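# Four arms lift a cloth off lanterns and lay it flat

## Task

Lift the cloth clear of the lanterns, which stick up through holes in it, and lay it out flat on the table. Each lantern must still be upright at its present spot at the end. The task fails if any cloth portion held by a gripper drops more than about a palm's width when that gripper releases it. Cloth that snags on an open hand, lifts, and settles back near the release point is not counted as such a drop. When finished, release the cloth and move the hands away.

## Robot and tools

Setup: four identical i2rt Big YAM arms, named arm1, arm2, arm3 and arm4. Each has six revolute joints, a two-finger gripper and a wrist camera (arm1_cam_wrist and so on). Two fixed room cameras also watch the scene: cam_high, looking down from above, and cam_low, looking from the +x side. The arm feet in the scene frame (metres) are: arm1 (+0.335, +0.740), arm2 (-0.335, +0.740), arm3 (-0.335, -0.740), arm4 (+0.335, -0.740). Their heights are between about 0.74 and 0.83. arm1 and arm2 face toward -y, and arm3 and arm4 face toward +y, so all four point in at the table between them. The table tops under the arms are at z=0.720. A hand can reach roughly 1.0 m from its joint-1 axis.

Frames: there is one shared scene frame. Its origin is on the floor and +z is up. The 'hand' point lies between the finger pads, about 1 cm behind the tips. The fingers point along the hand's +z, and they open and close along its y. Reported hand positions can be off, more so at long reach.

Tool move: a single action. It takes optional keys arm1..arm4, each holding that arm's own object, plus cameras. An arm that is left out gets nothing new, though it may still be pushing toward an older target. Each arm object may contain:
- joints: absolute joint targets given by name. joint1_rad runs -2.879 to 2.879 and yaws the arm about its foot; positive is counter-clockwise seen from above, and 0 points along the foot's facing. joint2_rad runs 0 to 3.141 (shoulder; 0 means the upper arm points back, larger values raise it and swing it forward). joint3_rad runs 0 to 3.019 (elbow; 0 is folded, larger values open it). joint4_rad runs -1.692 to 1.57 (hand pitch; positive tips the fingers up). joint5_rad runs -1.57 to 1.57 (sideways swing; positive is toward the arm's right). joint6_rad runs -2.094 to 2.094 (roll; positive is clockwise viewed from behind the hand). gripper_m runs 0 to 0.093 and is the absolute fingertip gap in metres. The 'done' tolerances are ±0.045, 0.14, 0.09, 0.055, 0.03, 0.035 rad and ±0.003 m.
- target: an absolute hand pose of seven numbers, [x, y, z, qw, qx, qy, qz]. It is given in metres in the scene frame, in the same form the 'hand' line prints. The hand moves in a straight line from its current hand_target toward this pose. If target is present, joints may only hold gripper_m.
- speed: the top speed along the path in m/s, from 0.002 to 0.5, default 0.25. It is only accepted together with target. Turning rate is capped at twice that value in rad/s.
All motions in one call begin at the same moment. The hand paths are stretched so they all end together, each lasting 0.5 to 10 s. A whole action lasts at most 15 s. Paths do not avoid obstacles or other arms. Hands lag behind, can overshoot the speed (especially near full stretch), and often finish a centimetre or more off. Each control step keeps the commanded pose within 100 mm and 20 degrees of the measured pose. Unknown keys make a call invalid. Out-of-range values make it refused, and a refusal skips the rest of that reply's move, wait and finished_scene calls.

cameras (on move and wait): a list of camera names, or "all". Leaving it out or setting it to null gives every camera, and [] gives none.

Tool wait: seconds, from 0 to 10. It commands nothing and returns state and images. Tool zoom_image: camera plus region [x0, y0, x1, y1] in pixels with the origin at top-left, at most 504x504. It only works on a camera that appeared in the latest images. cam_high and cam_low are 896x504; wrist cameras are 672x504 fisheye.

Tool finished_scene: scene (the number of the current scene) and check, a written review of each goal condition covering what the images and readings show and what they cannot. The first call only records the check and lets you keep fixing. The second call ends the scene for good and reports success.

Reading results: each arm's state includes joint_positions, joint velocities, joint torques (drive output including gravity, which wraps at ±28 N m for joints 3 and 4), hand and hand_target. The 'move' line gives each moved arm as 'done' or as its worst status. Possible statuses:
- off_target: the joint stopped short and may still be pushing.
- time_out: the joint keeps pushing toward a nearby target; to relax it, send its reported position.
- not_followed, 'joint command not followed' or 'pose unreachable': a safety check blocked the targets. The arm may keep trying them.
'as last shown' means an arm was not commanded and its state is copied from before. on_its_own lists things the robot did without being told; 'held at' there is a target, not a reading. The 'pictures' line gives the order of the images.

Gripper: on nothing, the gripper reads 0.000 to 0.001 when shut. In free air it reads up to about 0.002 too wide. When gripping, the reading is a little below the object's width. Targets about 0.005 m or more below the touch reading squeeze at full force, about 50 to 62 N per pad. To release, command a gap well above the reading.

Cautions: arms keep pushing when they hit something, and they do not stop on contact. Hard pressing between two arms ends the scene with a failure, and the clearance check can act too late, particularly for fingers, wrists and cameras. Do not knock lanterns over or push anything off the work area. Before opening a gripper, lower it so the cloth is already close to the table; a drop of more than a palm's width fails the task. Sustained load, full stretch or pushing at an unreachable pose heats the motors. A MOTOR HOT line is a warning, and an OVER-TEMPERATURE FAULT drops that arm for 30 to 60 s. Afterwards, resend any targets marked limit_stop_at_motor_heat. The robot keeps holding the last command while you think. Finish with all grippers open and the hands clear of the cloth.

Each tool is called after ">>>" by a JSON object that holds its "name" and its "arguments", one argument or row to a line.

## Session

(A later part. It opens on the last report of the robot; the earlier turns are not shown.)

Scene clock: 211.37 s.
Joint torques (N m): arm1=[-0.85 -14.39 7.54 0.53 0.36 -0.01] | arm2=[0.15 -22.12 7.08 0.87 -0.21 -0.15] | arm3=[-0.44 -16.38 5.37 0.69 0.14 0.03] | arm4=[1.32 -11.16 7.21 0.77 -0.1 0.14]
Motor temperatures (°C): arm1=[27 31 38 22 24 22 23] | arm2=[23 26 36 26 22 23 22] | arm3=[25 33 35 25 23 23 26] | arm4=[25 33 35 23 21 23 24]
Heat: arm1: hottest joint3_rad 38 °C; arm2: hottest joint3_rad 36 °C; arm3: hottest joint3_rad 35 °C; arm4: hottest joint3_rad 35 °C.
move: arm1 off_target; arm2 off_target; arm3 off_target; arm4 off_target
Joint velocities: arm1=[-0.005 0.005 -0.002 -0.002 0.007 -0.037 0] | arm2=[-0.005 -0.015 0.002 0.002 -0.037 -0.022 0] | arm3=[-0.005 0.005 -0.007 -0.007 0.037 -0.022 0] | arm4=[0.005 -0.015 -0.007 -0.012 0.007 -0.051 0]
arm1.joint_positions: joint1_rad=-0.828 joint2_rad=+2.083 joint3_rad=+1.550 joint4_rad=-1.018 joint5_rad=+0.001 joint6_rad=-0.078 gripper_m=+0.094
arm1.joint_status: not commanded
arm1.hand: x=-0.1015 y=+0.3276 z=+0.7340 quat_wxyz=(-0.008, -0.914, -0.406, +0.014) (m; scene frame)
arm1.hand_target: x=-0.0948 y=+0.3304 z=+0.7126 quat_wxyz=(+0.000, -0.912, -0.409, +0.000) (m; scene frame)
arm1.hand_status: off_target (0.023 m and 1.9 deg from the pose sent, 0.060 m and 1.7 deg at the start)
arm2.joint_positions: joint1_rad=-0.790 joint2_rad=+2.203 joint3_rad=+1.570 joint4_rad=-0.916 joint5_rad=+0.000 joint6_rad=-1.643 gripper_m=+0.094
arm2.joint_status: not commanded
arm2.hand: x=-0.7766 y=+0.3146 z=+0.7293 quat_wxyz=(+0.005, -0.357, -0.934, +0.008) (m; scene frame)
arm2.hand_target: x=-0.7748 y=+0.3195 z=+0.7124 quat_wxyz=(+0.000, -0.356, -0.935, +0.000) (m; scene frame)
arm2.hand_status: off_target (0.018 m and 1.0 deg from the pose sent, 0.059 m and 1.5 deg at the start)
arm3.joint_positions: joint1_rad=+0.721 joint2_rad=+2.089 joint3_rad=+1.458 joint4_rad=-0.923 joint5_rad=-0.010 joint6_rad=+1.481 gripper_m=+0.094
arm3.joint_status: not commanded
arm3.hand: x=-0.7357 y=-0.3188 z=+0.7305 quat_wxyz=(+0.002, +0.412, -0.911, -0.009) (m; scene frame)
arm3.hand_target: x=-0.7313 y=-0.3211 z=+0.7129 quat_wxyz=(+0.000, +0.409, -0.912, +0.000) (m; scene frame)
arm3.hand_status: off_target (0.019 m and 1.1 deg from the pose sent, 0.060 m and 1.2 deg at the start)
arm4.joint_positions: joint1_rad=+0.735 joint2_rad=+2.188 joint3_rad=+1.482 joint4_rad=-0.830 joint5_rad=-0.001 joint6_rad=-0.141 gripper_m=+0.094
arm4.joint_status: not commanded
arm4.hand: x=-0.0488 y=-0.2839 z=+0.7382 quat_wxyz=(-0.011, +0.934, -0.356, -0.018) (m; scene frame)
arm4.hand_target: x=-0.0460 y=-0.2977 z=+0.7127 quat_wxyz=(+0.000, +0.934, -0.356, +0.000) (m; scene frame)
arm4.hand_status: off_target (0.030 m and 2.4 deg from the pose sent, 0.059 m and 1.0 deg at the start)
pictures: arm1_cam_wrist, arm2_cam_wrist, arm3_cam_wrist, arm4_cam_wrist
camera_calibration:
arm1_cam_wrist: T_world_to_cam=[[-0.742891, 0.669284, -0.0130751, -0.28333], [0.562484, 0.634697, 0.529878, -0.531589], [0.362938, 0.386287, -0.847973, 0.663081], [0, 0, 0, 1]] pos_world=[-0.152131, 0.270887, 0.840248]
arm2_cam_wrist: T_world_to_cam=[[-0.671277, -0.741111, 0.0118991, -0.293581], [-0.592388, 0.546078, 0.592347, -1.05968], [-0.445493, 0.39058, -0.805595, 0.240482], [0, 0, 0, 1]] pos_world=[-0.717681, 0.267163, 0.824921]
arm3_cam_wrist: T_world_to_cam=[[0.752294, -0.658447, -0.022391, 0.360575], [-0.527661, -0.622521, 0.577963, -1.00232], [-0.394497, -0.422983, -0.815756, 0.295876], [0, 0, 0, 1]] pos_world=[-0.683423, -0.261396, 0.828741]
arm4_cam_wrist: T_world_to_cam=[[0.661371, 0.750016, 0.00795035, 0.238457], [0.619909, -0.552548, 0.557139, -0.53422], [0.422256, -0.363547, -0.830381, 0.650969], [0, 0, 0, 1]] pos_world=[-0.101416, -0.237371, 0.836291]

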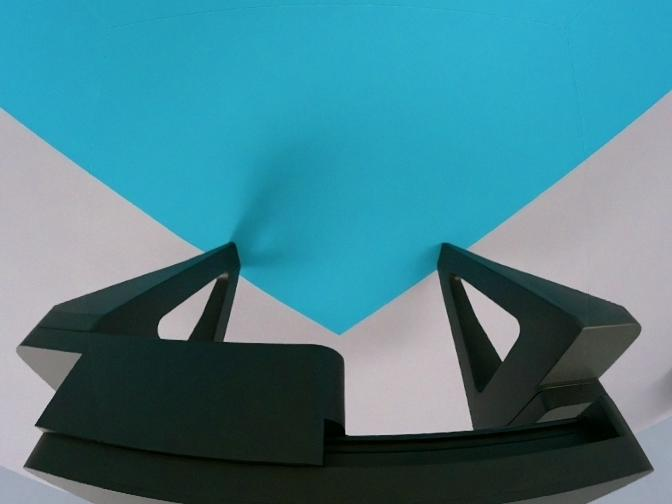

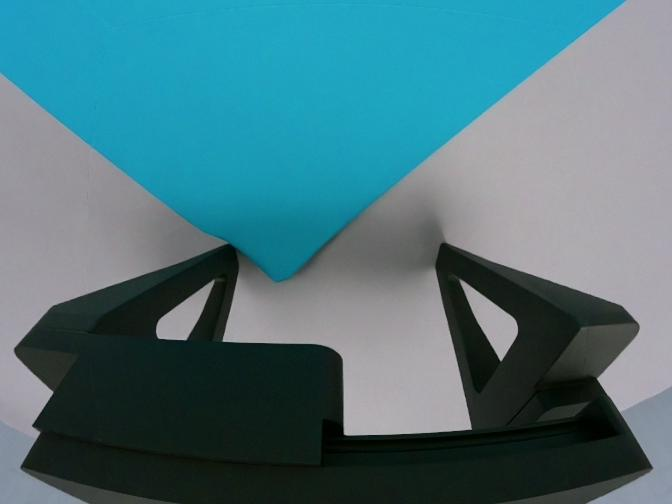

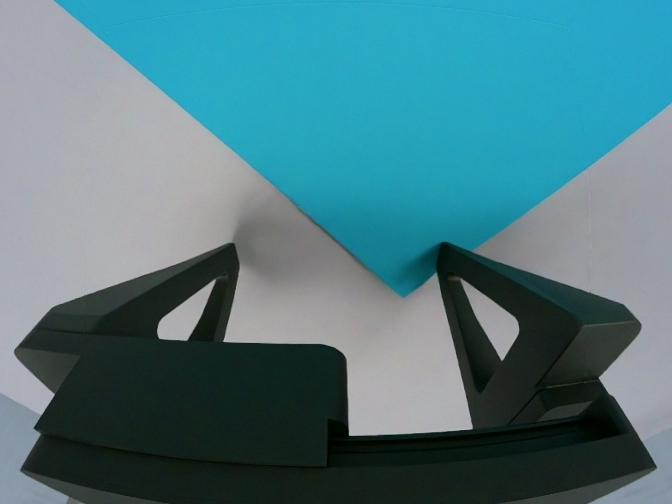

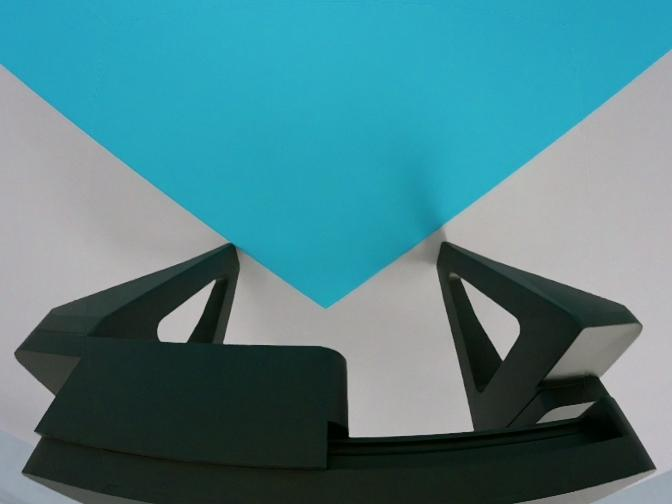

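>>> {"name": "move", "arguments": {
  "arm1": {"target": [-0.083, 0.343, 0.785, 0, 0.9125, 0.4091, 0], "speed": 0.2},
  "arm2": {"target": [-0.762, 0.333, 0.780, 0, 0.3559, 0.9345, 0], "speed": 0.2},
  "arm3": {"target": [-0.718, -0.336, 0.780, 0, -0.4091, 0.9125, 0], "speed": 0.2},
  "arm4": {"target": [-0.042, -0.305, 0.780, 0, -0.9345, 0.3559, 0], "speed": 0.2},
  "cameras": ["arm1_cam_wrist", "arm2_cam_wrist", "arm3_cam_wrist", "arm4_cam_wrist"]
}}

Scene clock: 225.00 s.
Joint torques (N m): arm1=[-0.91 -16.67 9.18 -0.16 0.28 0] | arm2=[0.03 -23.12 7.46 -0.16 -0.2 -0.16] | arm3=[-0.26 -19.25 6.34 -0.51 0.15 0.04] | arm4=[1.55 -12.28 8.65 0.05 -0.1 0.14]
Motor temperatures (°C): arm1=[27 31 37 22 24 22 23] | arm2=[23 26 35 26 22 23 22] | arm3=[25 32 34 25 23 23 26] | arm4=[25 34 34 23 21 23 24]
Heat: arm1: hottest joint3_rad 37 °C; arm2: hottest joint3_rad 35 °C; arm3: hottest joint3_rad 34 °C; arm4: hottest joint2_rad 34 °C.
move: arm1 done; arm2 done; arm3 off_target; arm4 off_target
Joint velocities: arm1=[-0.005 -0.005 0.017 -0.002 -0.022 -0.007 0] | arm2=[-0.015 -0.005 0.007 -0.002 -0.066 0.007 0] | arm3=[0.005 -0.005 -0.007 -0.007 -0.051 -0.081 0] | arm4=[0.005 -0.015 0.002 -0.017 0.022 0.051 0]
arm1.joint_positions: joint1_rad=-0.828 joint2_rad=+1.991 joint3_rad=+1.530 joint4_rad=-1.129 joint5_rad=+0.001 joint6_rad=-0.078 gripper_m=+0.094
arm1.joint_status: not commanded
arm1.hand: x=-0.0835 y=+0.3450 z=+0.7795 quat_wxyz=(-0.002, -0.914, -0.406, -0.004) (m; scene frame)
arm1.hand_target: x=-0.0833 y=+0.3428 z=+0.7851 quat_wxyz=(+0.000, -0.913, -0.409, +0.000) (m; scene frame)
arm1.hand_status: done (0.006 m and 0.6 deg from the pose sent, 0.056 m and 1.9 deg at the start)
arm2.joint_positions: joint1_rad=-0.790 joint2_rad=+2.086 joint3_rad=+1.523 joint4_rad=-0.987 joint5_rad=+0.000 joint6_rad=-1.643 gripper_m=+0.094
arm2.joint_status: not commanded
arm2.hand: x=-0.7639 y=+0.3267 z=+0.7826 quat_wxyz=(+0.005, -0.357, -0.934, +0.008) (m; scene frame)
arm2.hand_target: x=-0.7621 y=+0.3324 z=+0.7802 quat_wxyz=(+0.000, -0.356, -0.935, +0.000) (m; scene frame)
arm2.hand_status: done (0.007 m and 1.0 deg from the pose sent, 0.056 m and 1.0 deg at the start)
arm3.joint_positions: joint1_rad=+0.721 joint2_rad=+1.992 joint3_rad=+1.414 joint4_rad=-1.003 joint5_rad=-0.010 joint6_rad=+1.481 gripper_m=+0.094
arm3.joint_status: not commanded
arm3.hand: x=-0.7187 y=-0.3373 z=+0.7693 quat_wxyz=(-0.002, +0.412, -0.911, +0.004) (m; scene frame)
arm3.hand_target: x=-0.7182 y=-0.3355 z=+0.7797 quat_wxyz=(+0.000, +0.409, -0.913, +0.000) (m; scene frame)
arm3.hand_status: off_target (0.011 m and 0.6 deg from the pose sent, 0.055 m and 1.1 deg at the start)
arm4.joint_positions: joint1_rad=+0.735 joint2_rad=+2.086 joint3_rad=+1.454 joint4_rad=-0.927 joint5_rad=-0.001 joint6_rad=-0.140 gripper_m=+0.094
arm4.joint_status: not commanded
arm4.hand: x=-0.0379 y=-0.2971 z=+0.7867 quat_wxyz=(-0.005, +0.934, -0.357, -0.008) (m; scene frame)
arm4.hand_target: x=-0.0417 y=-0.3052 z=+0.7801 quat_wxyz=(+0.000, +0.935, -0.356, +0.000) (m; scene frame)
arm4.hand_status: off_target (0.011 m and 1.1 deg from the pose sent, 0.047 m and 2.4 deg at the start)
pictures: arm1_cam_wrist, arm2_cam_wrist, arm3_cam_wrist, arm4_cam_wrist
camera_calibration:
arm1_cam_wrist: T_world_to_cam=[[-0.742647, 0.669489, -0.0160961, -0.278725], [0.547213, 0.620514, 0.561712, -0.598088], [0.386048, 0.408346, -0.827176, 0.666459], [0, 0, 0, 1]] pos_world=[-0.136998, 0.285579, 0.882746]
arm2_cam_wrist: T_world_to_cam=[[-0.671277, -0.741111, 0.0118991, -0.276696], [-0.592388, 0.546078, 0.592347, -1.09034], [-0.445493, 0.39058, -0.805595, 0.284342], [0, 0, 0, 1]] pos_world=[-0.704974, 0.279292, 0.878219]
arm3_cam_wrist: T_world_to_cam=[[0.752253, -0.658853, 0.00533425, 0.314949], [-0.538954, -0.610659, 0.580194, -1.03313], [-0.379005, -0.439327, -0.814461, 0.330986], [0, 0, 0, 1]] pos_world=[-0.668284, -0.277973, 0.86731]
arm4_cam_wrist: T_world_to_cam=[[0.662751, 0.748826, 0.00459736, 0.243046], [0.610646, -0.543987, 0.575491, -0.587572], [0.433444, -0.3786, -0.817795, 0.667938], [0, 0, 0, 1]] pos_world=[-0.0917935, -0.248749, 0.883261]

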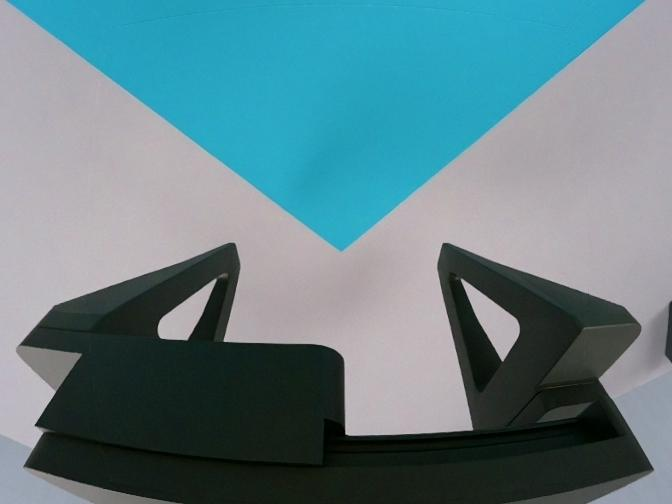

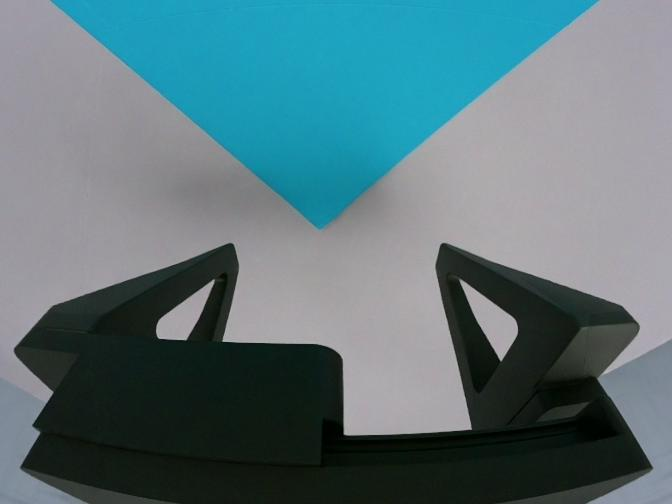

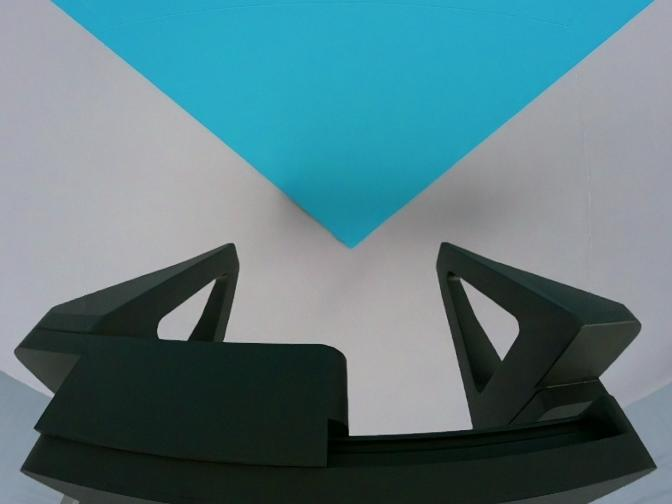

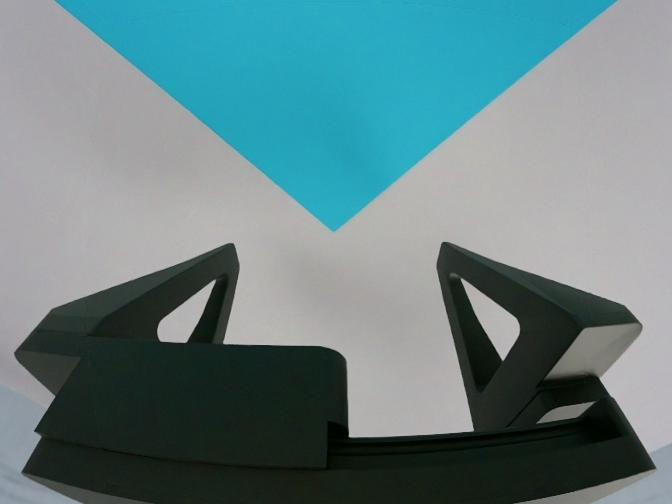

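>>> {"name": "move", "arguments": {
  "arm1": {"target": [-0.075, 0.351, 0.718, 0, 0.9125, 0.4091, 0], "speed": 0.15},
  "arm2": {"target": [-0.753, 0.341, 0.718, 0, 0.3559, 0.9345, 0], "speed": 0.15},
  "arm3": {"target": [-0.711, -0.344, 0.718, 0, -0.4091, 0.9125, 0], "speed": 0.15},
  "arm4": {"target": [-0.035, -0.311, 0.718, 0, -0.9345, 0.3559, 0], "speed": 0.15},
  "cameras": ["arm1_cam_wrist", "arm2_cam_wrist", "arm3_cam_wrist", "arm4_cam_wrist"]
}}

Scene clock: 235.87 s.
Joint torques (N m): arm1=[-0.79 -14.33 7.61 0.58 0.31 0.01] | arm2=[-0.03 -22.01 6.39 0.76 -0.18 -0.15] | arm3=[-0.21 -16.09 5.44 0.49 0.19 0.04] | arm4=[1.2 -11.16 7.2 0.79 -0.14 0.12]
Motor temperatures (°C): arm1=[27 32 37 21 24 22 23] | arm2=[23 27 34 26 22 23 22] | arm3=[25 34 33 25 23 23 26] | arm4=[25 34 33 23 21 23 24]
Heat: arm1: hottest joint3_rad 37 °C; arm2: hottest joint3_rad 34 °C; arm3: hottest joint2_rad 34 °C; arm4: hottest joint2_rad 34 °C.
move: arm1 off_target; arm2 off_target; arm3 off_target; arm4 off_target
Joint velocities: arm1=[0.005 -0.005 -0.012 -0.007 0.022 -0.007 0] | arm2=[-0.015 -0.044 -0.017 -0.002 -0.095 0.007 0] | arm3=[-0.015 0.005 -0.007 0.002 0.007 0.022 0] | arm4=[-0.015 0.015 0.002 -0.007 0.007 -0.007 0]
arm1.joint_positions: joint1_rad=-0.830 joint2_rad=+2.022 joint3_rad=+1.438 joint4_rad=-0.982 joint5_rad=+0.002 joint6_rad=-0.078 gripper_m=+0.094
arm1.joint_status: not commanded
arm1.hand: x=-0.0787 y=+0.3508 z=+0.7318 quat_wxyz=(-0.005, -0.914, -0.405, +0.008) (m; scene frame)
arm1.hand_target: x=-0.0745 y=+0.3516 z=+0.7183 quat_wxyz=(+0.000, -0.912, -0.409, +0.000) (m; scene frame)
arm1.hand_status: off_target (0.014 m and 1.1 deg from the pose sent, 0.062 m and 0.6 deg at the start)
arm2.joint_positions: joint1_rad=-0.790 joint2_rad=+2.141 joint3_rad=+1.452 joint4_rad=-0.866 joint5_rad=+0.000 joint6_rad=-1.643 gripper_m=+0.094
arm2.joint_status: not commanded
arm2.hand: x=-0.7540 y=+0.3364 z=+0.7294 quat_wxyz=(+0.003, -0.357, -0.934, +0.005) (m; scene frame)
arm2.hand_target: x=-0.7521 y=+0.3415 z=+0.7184 quat_wxyz=(+0.000, -0.356, -0.934, +0.000) (m; scene frame)
arm2.hand_status: off_target (0.012 m and 0.7 deg from the pose sent, 0.067 m and 1.0 deg at the start)
arm3.joint_positions: joint1_rad=+0.721 joint2_rad=+2.024 joint3_rad=+1.341 joint4_rad=-0.878 joint5_rad=-0.011 joint6_rad=+1.482 gripper_m=+0.094
arm3.joint_status: not commanded
arm3.hand: x=-0.7125 y=-0.3435 z=+0.7296 quat_wxyz=(+0.001, +0.412, -0.911, -0.005) (m; scene frame)
arm3.hand_target: x=-0.7103 y=-0.3446 z=+0.7188 quat_wxyz=(+0.000, +0.409, -0.912, +0.000) (m; scene frame)
arm3.hand_status: off_target (0.012 m and 0.7 deg from the pose sent, 0.052 m and 0.6 deg at the start)
arm4.joint_positions: joint1_rad=+0.737 joint2_rad=+2.153 joint3_rad=+1.414 joint4_rad=-0.809 joint5_rad=+0.000 joint6_rad=-0.139 gripper_m=+0.094
arm4.joint_status: not commanded
arm4.hand: x=-0.0361 y=-0.3004 z=+0.7379 quat_wxyz=(-0.008, +0.934, -0.357, -0.013) (m; scene frame)
arm4.hand_target: x=-0.0347 y=-0.3110 z=+0.7182 quat_wxyz=(+0.000, +0.934, -0.356, +0.000) (m; scene frame)
arm4.hand_status: off_target (0.023 m and 1.8 deg from the pose sent, 0.070 m and 1.1 deg at the start)
pictures: arm1_cam_wrist, arm2_cam_wrist, arm3_cam_wrist, arm4_cam_wrist
camera_calibration:
arm1_cam_wrist: T_world_to_cam=[[-0.741525, 0.670796, -0.0131396, -0.282419], [0.558257, 0.627745, 0.542481, -0.565041], [0.372142, 0.394928, -0.839966, 0.635733], [0, 0, 0, 1]] pos_world=[-0.130566, 0.293078, 0.836807]
arm2_cam_wrist: T_world_to_cam=[[-0.671318, -0.74114, 0.00659624, -0.258412], [-0.594818, 0.544047, 0.591781, -1.05895], [-0.442181, 0.393349, -0.806072, 0.24407], [0, 0, 0, 1]] pos_world=[-0.695435, 0.288595, 0.825108]
arm3_cam_wrist: T_world_to_cam=[[0.752083, -0.658925, -0.0137627, 0.320172], [-0.530961, -0.618135, 0.579646, -1.00702], [-0.39045, -0.428634, -0.814752, 0.294035], [0, 0, 0, 1]] pos_world=[-0.660676, -0.285468, 0.827685]
arm4_cam_wrist: T_world_to_cam=[[0.661646, 0.749781, 0.00734111, 0.242803], [0.615051, -0.548301, 0.566637, -0.556983], [0.428879, -0.370398, -0.823935, 0.632788], [0, 0, 0, 1]] pos_world=[-0.089466, -0.253061, 0.835201]

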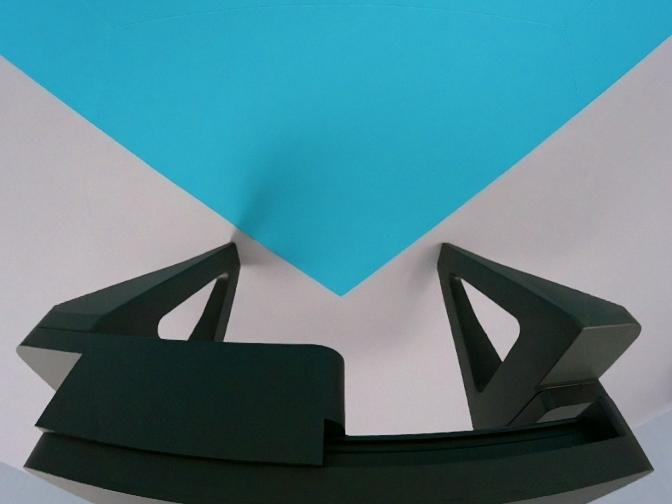

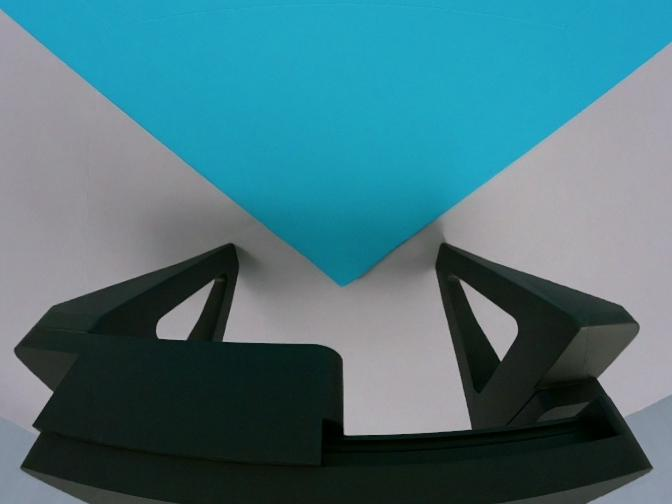

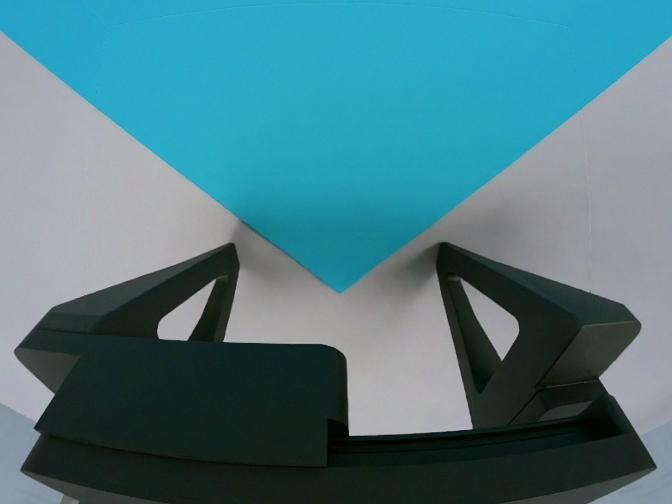

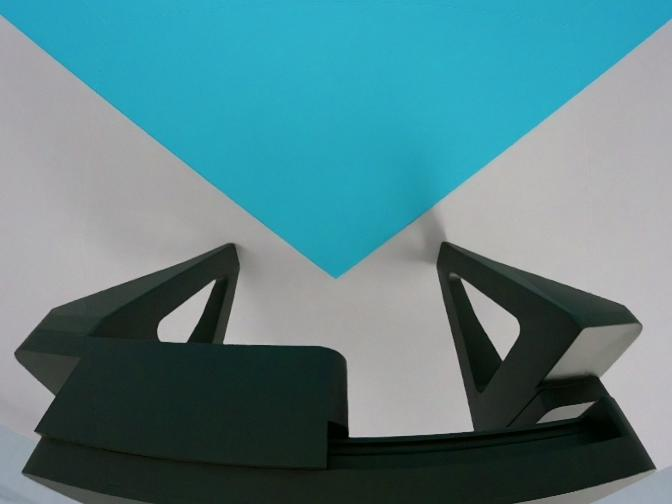

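>>> {"name": "move", "arguments": {
  "arm1": {"joints": {"gripper_m": 0.0}},
  "arm2": {"joints": {"gripper_m": 0.0}},
  "arm3": {"joints": {"gripper_m": 0.0}},
  "arm4": {"joints": {"gripper_m": 0.0}},
  "cameras": ["arm1_cam_wrist", "arm2_cam_wrist", "arm3_cam_wrist", "arm4_cam_wrist"]
}}

Scene clock: 239.80 s.
Joint torques (N m): arm1=[-1.61 -14.39 7.56 0.47 0.39 -0.05] | arm2=[0.21 -21.89 6.41 0.77 -0.18 -0.15] | arm3=[-0.21 -15.85 5.44 0.42 0.19 0.04] | arm4=[1.14 -11.16 7.2 0.77 -0.14 0.12]
Motor temperatures (°C): arm1=[27 32 37 21 24 22 23] | arm2=[23 27 33 26 22 23 22] | arm3=[25 35 33 25 23 23 26] | arm4=[25 34 33 23 21 23 24]
Heat: arm1: hottest joint3_rad 37 °C; arm2: hottest joint3_rad 33 °C; arm3: hottest joint2_rad 35 °C; arm4: hottest joint2_rad 34 °C.
move: arm1 done; arm2 done; arm3 done; arm4 done
Joint velocities: arm1=[-0.015 0.005 0.012 0.007 0.081 0.037 0] | arm2=[0.005 -0.005 0.017 -0.007 0.066 -0.022 -0.001] | arm3=[0.005 0.005 -0.007 0.007 0.037 -0.051 0] | arm4=[0.005 -0.005 0.017 0.002 -0.066 0.051 0]
arm1.joint_positions: joint1_rad=-0.820 joint2_rad=+2.022 joint3_rad=+1.438 joint4_rad=-0.981 joint5_rad=+0.001 joint6_rad=-0.078 gripper_m=+0.001
arm1.joint_status: all done
arm1.hand: x=-0.0752 y=+0.3467 z=+0.7318 quat_wxyz=(-0.006, -0.912, -0.409, +0.008) (m; scene frame)
arm1.hand_target: x=-0.0745 y=+0.3515 z=+0.7183 quat_wxyz=(+0.000, -0.912, -0.409, +0.000) (m; scene frame)
arm1.hand_status: not commanded
arm2.joint_positions: joint1_rad=-0.790 joint2_rad=+2.141 joint3_rad=+1.452 joint4_rad=-0.866 joint5_rad=+0.000 joint6_rad=-1.643 gripper_m=+0.001
arm2.joint_status: all done
arm2.hand: x=-0.7540 y=+0.3364 z=+0.7294 quat_wxyz=(+0.003, -0.357, -0.934, +0.005) (m; scene frame)
arm2.hand_target: x=-0.7521 y=+0.3415 z=+0.7185 quat_wxyz=(+0.000, -0.356, -0.934, +0.000) (m; scene frame)
arm2.hand_status: not commanded
arm3.joint_positions: joint1_rad=+0.721 joint2_rad=+2.025 joint3_rad=+1.341 joint4_rad=-0.877 joint5_rad=-0.011 joint6_rad=+1.482 gripper_m=+0.002
arm3.joint_status: all done
arm3.hand: x=-0.7126 y=-0.3434 z=+0.7294 quat_wxyz=(+0.002, +0.412, -0.911, -0.005) (m; scene frame)
arm3.hand_target: x=-0.7103 y=-0.3447 z=+0.7187 quat_wxyz=(+0.000, +0.409, -0.912, +0.000) (m; scene frame)
arm3.hand_status: not commanded
arm4.joint_positions: joint1_rad=+0.737 joint2_rad=+2.153 joint3_rad=+1.414 joint4_rad=-0.809 joint5_rad=+0.000 joint6_rad=-0.139 gripper_m=+0.001
arm4.joint_status: all done
arm4.hand: x=-0.0361 y=-0.3004 z=+0.7379 quat_wxyz=(-0.008, +0.934, -0.357, -0.013) (m; scene frame)
arm4.hand_target: x=-0.0347 y=-0.3110 z=+0.7182 quat_wxyz=(+0.000, +0.934, -0.356, +0.000) (m; scene frame)
arm4.hand_status: not commanded
pictures: arm1_cam_wrist, arm2_cam_wrist, arm3_cam_wrist, arm4_cam_wrist
camera_calibration:
arm1_cam_wrist: T_world_to_cam=[[-0.747647, 0.663939, -0.0144476, -0.274119], [0.552415, 0.633842, 0.541371, -0.56618], [0.368595, 0.396773, -0.84066, 0.635684], [0, 0, 0, 1]] pos_world=[-0.126488, 0.288645, 0.836947]
arm2_cam_wrist: T_world_to_cam=[[-0.671318, -0.74114, 0.00659624, -0.258412], [-0.594818, 0.544047, 0.591781, -1.05895], [-0.442181, 0.393349, -0.806072, 0.24407], [0, 0, 0, 1]] pos_world=[-0.695435, 0.288595, 0.825108]
arm3_cam_wrist: T_world_to_cam=[[0.752081, -0.658911, -0.0145223, 0.32094], [-0.530652, -0.61846, 0.579583, -1.00673], [-0.390875, -0.428187, -0.814784, 0.293759], [0, 0, 0, 1]] pos_world=[-0.660771, -0.285365, 0.827492]
arm4_cam_wrist: T_world_to_cam=[[0.661646, 0.749781, 0.00734111, 0.242803], [0.615051, -0.548301, 0.566637, -0.556983], [0.428879, -0.370398, -0.823935, 0.632788], [0, 0, 0, 1]] pos_world=[-0.089466, -0.253061, 0.835201]

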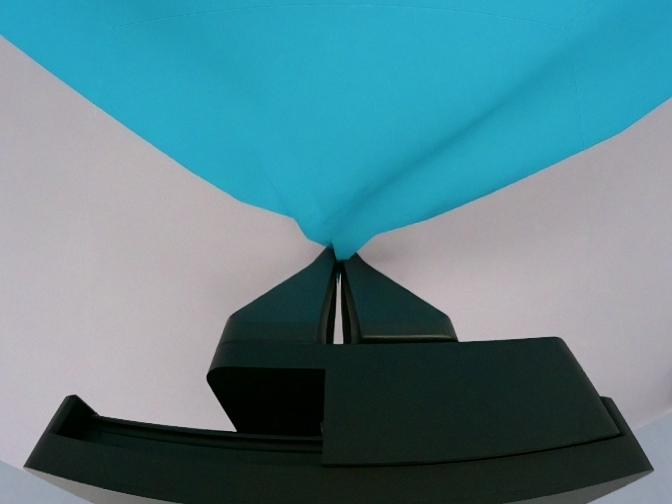

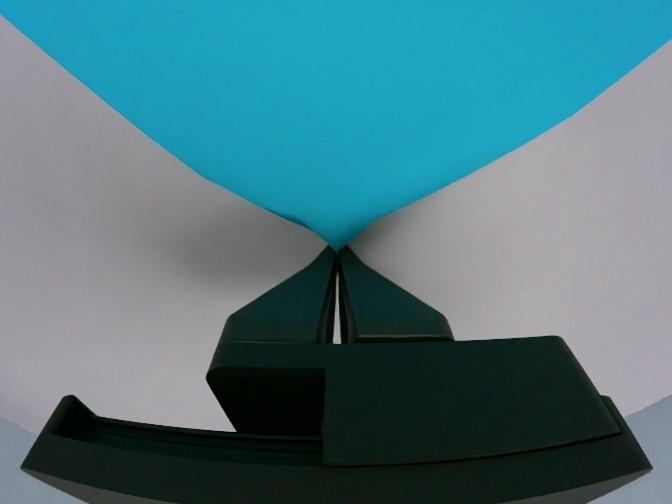

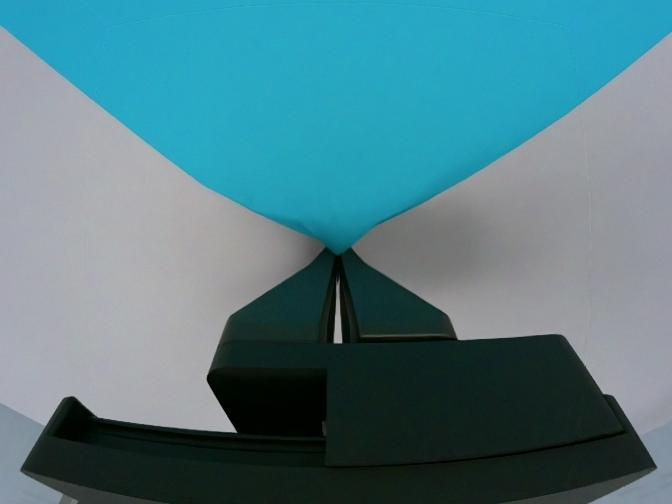

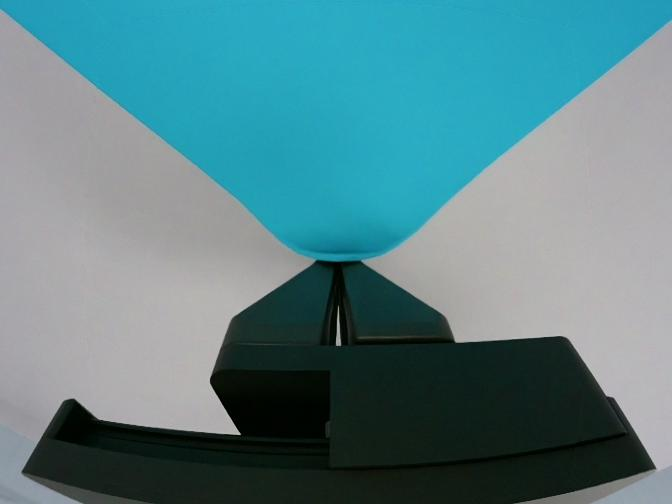

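>>> {"name": "move", "arguments": {
  "cameras": ["all"]
}}

Scene clock: 257.93 s.
Joint torques (N m): arm1=[-1.14 -14.21 7.66 0.55 0.39 0.02] | arm2=[0.09 -21.89 6.41 0.73 -0.18 -0.14] | arm3=[-0.09 -15.97 5.5 0.42 0.18 0.04] | arm4=[1.14 -11.16 7.19 0.77 -0.14 0.12]
Motor temperatures (°C): arm1=[27 33 35 21 24 22 24] | arm2=[23 29 33 26 22 23 23] | arm3=[25 36 32 24 23 23 27] | arm4=[25 34 32 23 21 23 25]
Heat: arm1: hottest joint3_rad 35 °C; arm2: hottest joint3_rad 33 °C; arm3: hottest joint2_rad 36 °C; arm4: hottest joint2_rad 34 °C.
Joint velocities: arm1=[0.005 -0.005 0.002 0.007 -0.007 0.037 0] | arm2=[0.005 -0.005 0.017 0.007 0.007 0.007 0] | arm3=[-0.015 -0.015 -0.002 -0.007 0.066 0.037 0] | arm4=[-0.005 -0.005 0.012 -0.017 0.037 -0.081 0]
arm1.joint_positions: joint1_rad=-0.820 joint2_rad=+2.022 joint3_rad=+1.438 joint4_rad=-0.981 joint5_rad=+0.001 joint6_rad=-0.078 gripper_m=+0.001
arm1.joint_status: all done
arm1.hand: x=-0.0752 y=+0.3467 z=+0.7318 quat_wxyz=(-0.006, -0.912, -0.409, +0.008) (m; scene frame)
arm1.hand_target: x=-0.0745 y=+0.3515 z=+0.7183 quat_wxyz=(+0.000, -0.912, -0.409, +0.000) (m; scene frame)
arm1.hand_status: not commanded
arm2.joint_positions: joint1_rad=-0.790 joint2_rad=+2.141 joint3_rad=+1.452 joint4_rad=-0.866 joint5_rad=+0.000 joint6_rad=-1.643 gripper_m=+0.001
arm2.joint_status: all done
arm2.hand: x=-0.7540 y=+0.3364 z=+0.7294 quat_wxyz=(+0.003, -0.357, -0.934, +0.005) (m; scene frame)
arm2.hand_target: x=-0.7521 y=+0.3415 z=+0.7185 quat_wxyz=(+0.000, -0.356, -0.934, +0.000) (m; scene frame)
arm2.hand_status: not commanded
arm3.joint_positions: joint1_rad=+0.721 joint2_rad=+2.025 joint3_rad=+1.341 joint4_rad=-0.877 joint5_rad=-0.011 joint6_rad=+1.482 gripper_m=+0.002
arm3.joint_status: all done
arm3.hand: x=-0.7126 y=-0.3434 z=+0.7294 quat_wxyz=(+0.002, +0.412, -0.911, -0.005) (m; scene frame)
arm3.hand_target: x=-0.7103 y=-0.3447 z=+0.7187 quat_wxyz=(+0.000, +0.409, -0.912, +0.000) (m; scene frame)
arm3.hand_status: not commanded
arm4.joint_positions: joint1_rad=+0.737 joint2_rad=+2.153 joint3_rad=+1.414 joint4_rad=-0.809 joint5_rad=+0.000 joint6_rad=-0.139 gripper_m=+0.001
arm4.joint_status: all done
arm4.hand: x=-0.0361 y=-0.3004 z=+0.7379 quat_wxyz=(-0.008, +0.934, -0.357, -0.013) (m; scene frame)
arm4.hand_target: x=-0.0347 y=-0.3110 z=+0.7182 quat_wxyz=(+0.000, +0.934, -0.356, +0.000) (m; scene frame)
arm4.hand_status: not commanded
pictures: arm1_cam_wrist, arm2_cam_wrist, arm3_cam_wrist, arm4_cam_wrist, cam_high, cam_low
camera_calibration:
arm1_cam_wrist: T_world_to_cam=[[-0.747647, 0.663939, -0.0144476, -0.274119], [0.552415, 0.633842, 0.541371, -0.56618], [0.368595, 0.396773, -0.84066, 0.635684], [0, 0, 0, 1]] pos_world=[-0.126488, 0.288645, 0.836947]
arm2_cam_wrist: T_world_to_cam=[[-0.671318, -0.74114, 0.00659624, -0.258412], [-0.594818, 0.544047, 0.591781, -1.05895], [-0.442181, 0.393349, -0.806072, 0.24407], [0, 0, 0, 1]] pos_world=[-0.695435, 0.288595, 0.825108]
arm3_cam_wrist: T_world_to_cam=[[0.752081, -0.658911, -0.0145223, 0.32094], [-0.530652, -0.61846, 0.579583, -1.00673], [-0.390875, -0.428187, -0.814784, 0.293759], [0, 0, 0, 1]] pos_world=[-0.660771, -0.285365, 0.827492]
arm4_cam_wrist: T_world_to_cam=[[0.661646, 0.749781, 0.00734111, 0.242803], [0.615051, -0.548301, 0.566637, -0.556983], [0.428879, -0.370398, -0.823935, 0.632788], [0, 0, 0, 1]] pos_world=[-0.089466, -0.253061, 0.835201]

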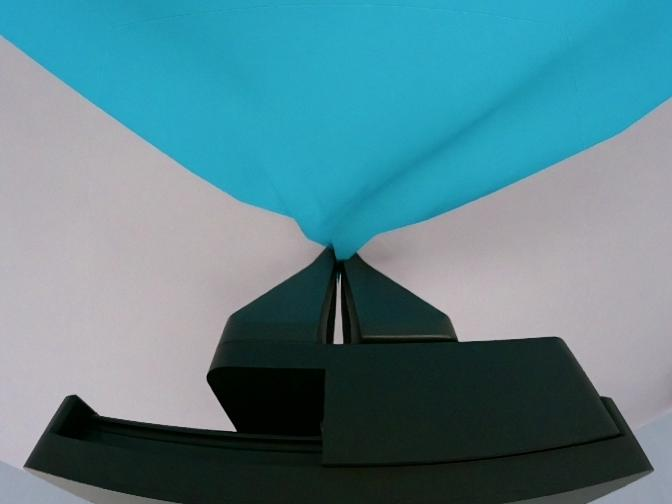

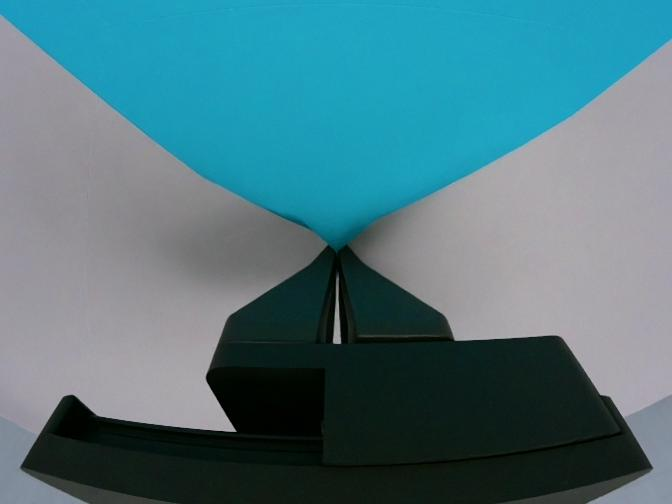

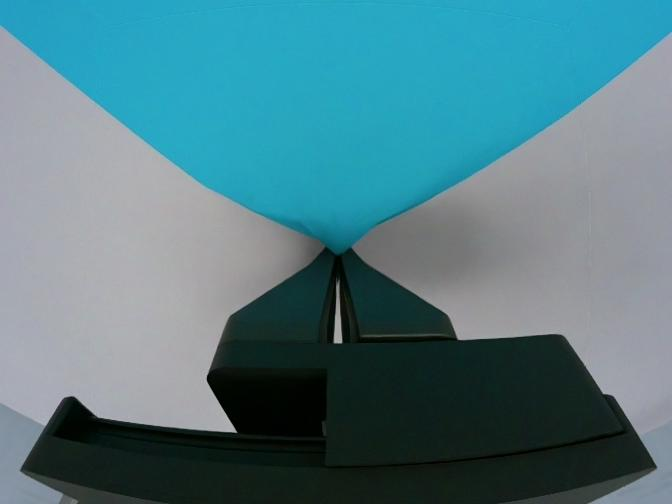

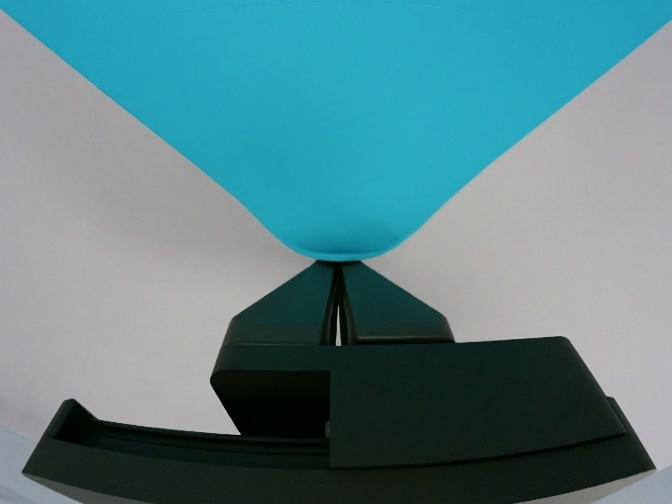

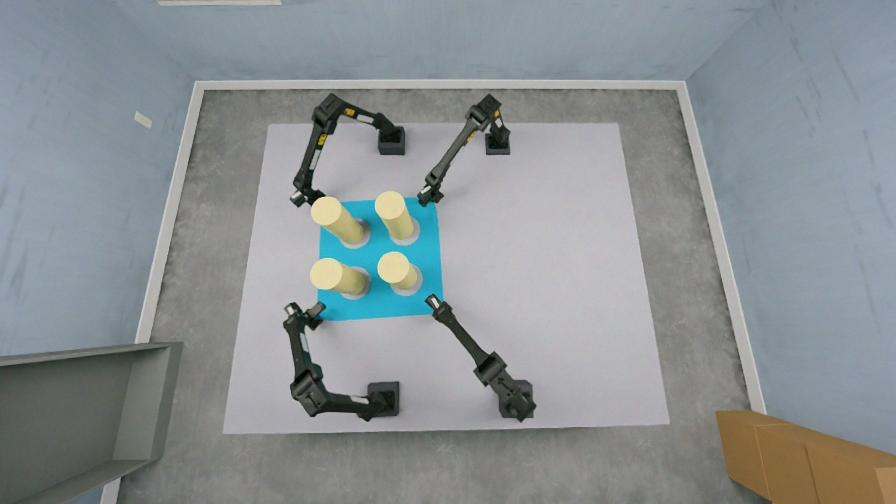

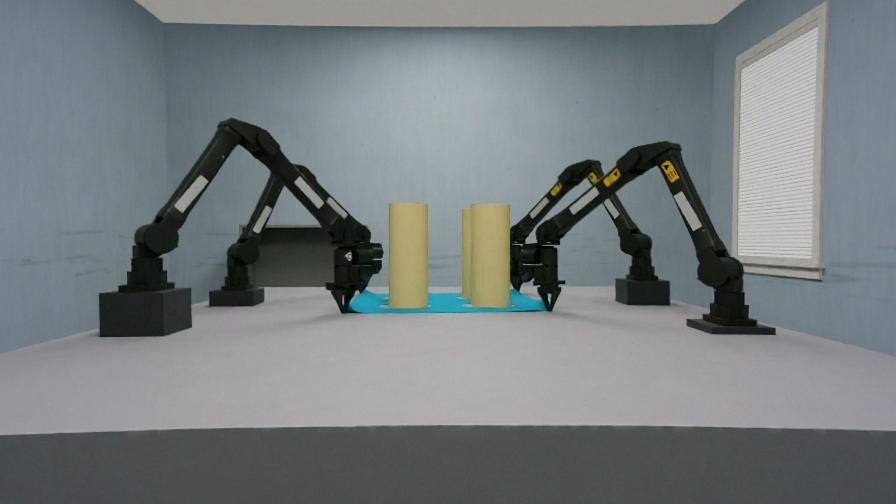

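>>> {"name": "zoom_image", "arguments": {
  "camera": "arm4_cam_wrist",
  "region": [230, 170, 450, 350]
}}

>>> {"name": "zoom_image", "arguments": {
  "camera": "arm3_cam_wrist",
  "region": [230, 170, 450, 350]
}}

>>> {"name": "zoom_image", "arguments": {
  "camera": "arm2_cam_wrist",
  "region": [230, 170, 450, 350]
}}

>>> {"name": "zoom_image", "arguments": {
  "camera": "arm1_cam_wrist",
  "region": [230, 170, 450, 350]
}}

Scaled by 2.291 from the camera's 672x504 image, which has a finer 960x720 frame.

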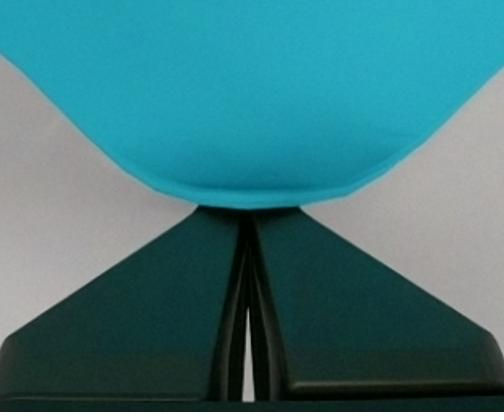

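Scaled by 2.291 from the camera's 672x504 image, which has a finer 960x720 frame.

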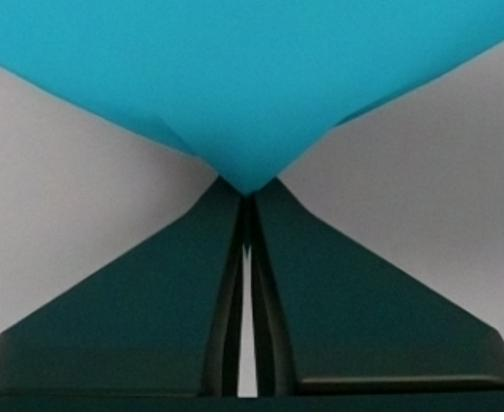

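Scaled by 2.291 from the camera's 672x504 image, which has a finer 960x720 frame.

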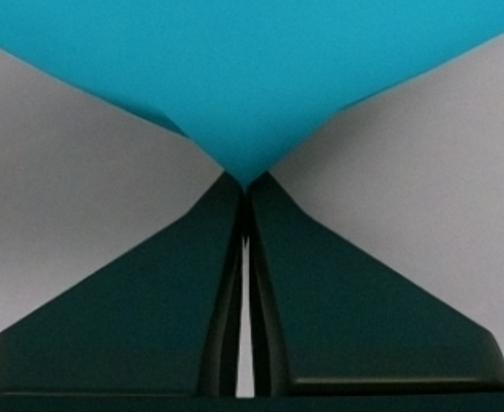

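Scaled by 2.291 from the camera's 672x504 image, which has a finer 960x720 frame.

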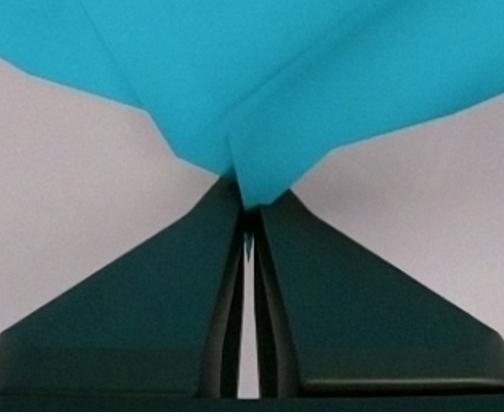

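>>> {"name": "move", "arguments": {
  "arm4": {"target": [-0.0365, -0.306, 0.79, 0, 0.9345, -0.3559, 0], "speed": 0.25, "joints": {"gripper_m": 0.093}},
  "cameras": ["arm4_cam_wrist"]
}}

Scene clock: 283.37 s.
Joint torques (N m): arm1=[-1.26 -14.62 7.65 0.4 0.34 -0.01] | arm2=[0.15 -21.83 6.42 0.77 -0.18 -0.15] | arm3=[-0.09 -15.97 5.45 0.44 0.19 0.04] | arm4=[0.85 -11.75 10.93 -0.01 -0.12 0.09]
Motor temperatures (°C): arm1=[27 33 34 21 24 22 24] | arm2=[23 30 32 26 22 23 23] | arm3=[25 36 31 24 23 23 28] | arm4=[25 34 32 23 21 23 25]
Heat: arm1: hottest joint3_rad 34 °C; arm2: hottest joint3_rad 32 °C; arm3: hottest joint2_rad 36 °C; arm4: hottest joint2_rad 34 °C.
move: arm4 off_target
Joint velocities: arm1=[-0.005 -0.005 0.002 -0.012 -0.022 -0.022 -0.001] | arm2=[-0.005 -0.005 0.017 -0.007 0.022 0.007 0] | arm3=[-0.005 -0.005 0.002 -0.002 -0.022 0.007 0.001] | arm4=[-0.005 -0.015 -0.017 -0.002 0.007 -0.022 -0.002]
arm1.joint_positions: joint1_rad=-0.820 joint2_rad=+2.022 joint3_rad=+1.438 joint4_rad=-0.981 joint5_rad=+0.001 joint6_rad=-0.078 gripper_m=+0.001
arm1.joint_status: not commanded
arm1.hand: x=-0.0752 y=+0.3467 z=+0.7318 quat_wxyz=(-0.006, -0.912, -0.409, +0.008) (m; scene frame)
arm1.hand_target: x=-0.0745 y=+0.3515 z=+0.7183 quat_wxyz=(+0.000, -0.912, -0.409, +0.000) (m; scene frame)
arm1.hand_status: not commanded
arm2.joint_positions: joint1_rad=-0.790 joint2_rad=+2.141 joint3_rad=+1.452 joint4_rad=-0.866 joint5_rad=+0.000 joint6_rad=-1.643 gripper_m=+0.001
arm2.joint_status: not commanded
arm2.hand: x=-0.7540 y=+0.3364 z=+0.7294 quat_wxyz=(+0.003, -0.357, -0.934, +0.005) (m; scene frame)
arm2.hand_target: x=-0.7521 y=+0.3415 z=+0.7185 quat_wxyz=(+0.000, -0.356, -0.934, +0.000) (m; scene frame)
arm2.hand_status: not commanded
arm3.joint_positions: joint1_rad=+0.721 joint2_rad=+2.025 joint3_rad=+1.341 joint4_rad=-0.877 joint5_rad=-0.011 joint6_rad=+1.482 gripper_m=+0.002
arm3.joint_status: not commanded
arm3.hand: x=-0.7126 y=-0.3434 z=+0.7294 quat_wxyz=(+0.002, +0.412, -0.911, -0.005) (m; scene frame)
arm3.hand_target: x=-0.7103 y=-0.3447 z=+0.7187 quat_wxyz=(+0.000, +0.409, -0.912, +0.000) (m; scene frame)
arm3.hand_status: not commanded
arm4.joint_positions: joint1_rad=+0.737 joint2_rad=+2.060 joint3_rad=+1.414 joint4_rad=-0.940 joint5_rad=-0.001 joint6_rad=-0.139 gripper_m=+0.093
arm4.joint_status: all done
arm4.hand: x=-0.0272 y=-0.3114 z=+0.7885 quat_wxyz=(+0.001, +0.934, -0.357, +0.004) (m; scene frame)
arm4.hand_target: x=-0.0362 y=-0.3064 z=+0.7904 quat_wxyz=(+0.000, +0.935, -0.356, +0.000) (m; scene frame)
arm4.hand_status: off_target (0.011 m and 0.5 deg from the pose sent, 0.052 m and 1.8 deg at the start)
pictures: arm4_cam_wrist
camera_calibration:
arm4_cam_wrist: T_world_to_cam=[[0.661609, 0.749849, 0.00105036, 0.249717], [0.601004, -0.531116, 0.597252, -0.616354], [0.448406, -0.394516, -0.802053, 0.64238], [0, 0, 0, 1]] pos_world=[-0.0828306, -0.261177, 0.883079]

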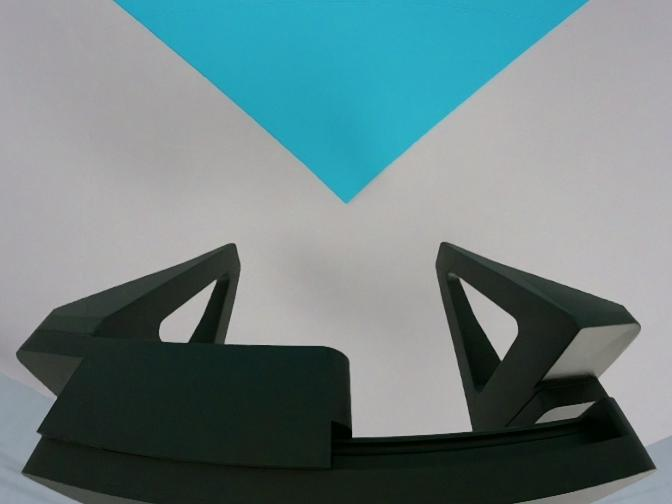

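>>> {"name": "move", "arguments": {
  "arm4": {"target": [-0.036, -0.3055, 0.708, 0, 0.9345, -0.3559, 0], "speed": 0.15},
  "cameras": ["arm4_cam_wrist"]
}}

Scene clock: 293.33 s.
Joint torques (N m): arm1=[-0.91 -13.92 7.53 0.5 0.38 -0.03] | arm2=[0.09 -21.89 6.39 0.75 -0.19 -0.15] | arm3=[-0.26 -16.03 5.48 0.43 0.19 0.05] | arm4=[0.62 -9.52 8.32 1.58 -0.19 0.06]
Motor temperatures (°C): arm1=[27 33 34 21 24 22 25] | arm2=[23 30 32 26 22 23 23] | arm3=[25 36 30 24 23 23 28] | arm4=[25 35 32 23 21 23 25]
Heat: arm1: hottest joint3_rad 34 °C; arm2: hottest joint3_rad 32 °C; arm3: hottest joint2_rad 36 °C; arm4: hottest joint2_rad 35 °C.
move: arm4 off_target
Joint velocities: arm1=[-0.005 0.005 0.002 -0.007 -0.007 -0.022 -0.001] | arm2=[-0.005 0.005 0.022 0.002 -0.022 0.11 -0.001] | arm3=[-0.015 0.015 -0.002 -0.007 -0.007 0.022 0] | arm4=[-0.005 -0.005 0.007 -0.002 -0.022 0.037 0.001]
arm1, arm2, arm3: as last shown
arm4.joint_positions: joint1_rad=+0.739 joint2_rad=+2.155 joint3_rad=+1.415 joint4_rad=-0.818 joint5_rad=+0.000 joint6_rad=-0.137 gripper_m=+0.093
arm4.joint_status: not commanded
arm4.hand: x=-0.0356 y=-0.3025 z=+0.7372 quat_wxyz=(-0.006, +0.934, -0.357, -0.009) (m; scene frame)
arm4.hand_target: x=-0.0353 y=-0.3063 z=+0.7086 quat_wxyz=(+0.000, +0.935, -0.356, +0.000) (m; scene frame)
arm4.hand_status: off_target (0.029 m and 1.2 deg from the pose sent, 0.081 m and 0.5 deg at the start)
pictures: arm4_cam_wrist
camera_calibration:
arm4_cam_wrist: T_world_to_cam=[[0.661631, 0.7498, 0.00668727, 0.244522], [0.611192, -0.544446, 0.574476, -0.562797], [0.434383, -0.376004, -0.818494, 0.625741], [0, 0, 0, 1]] pos_world=[-0.0896171, -0.254474, 0.833844]

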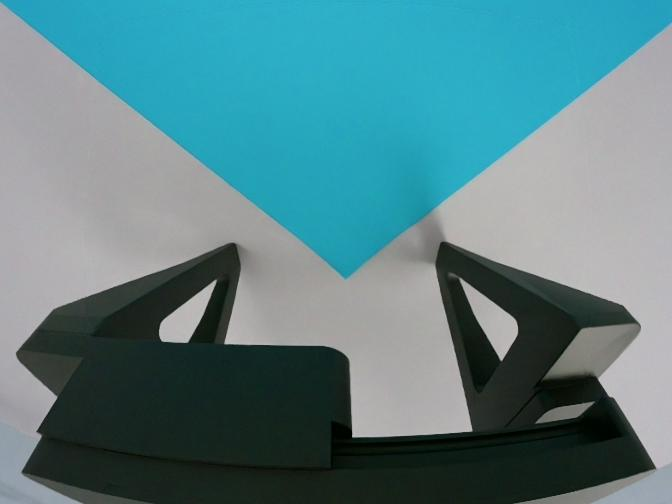

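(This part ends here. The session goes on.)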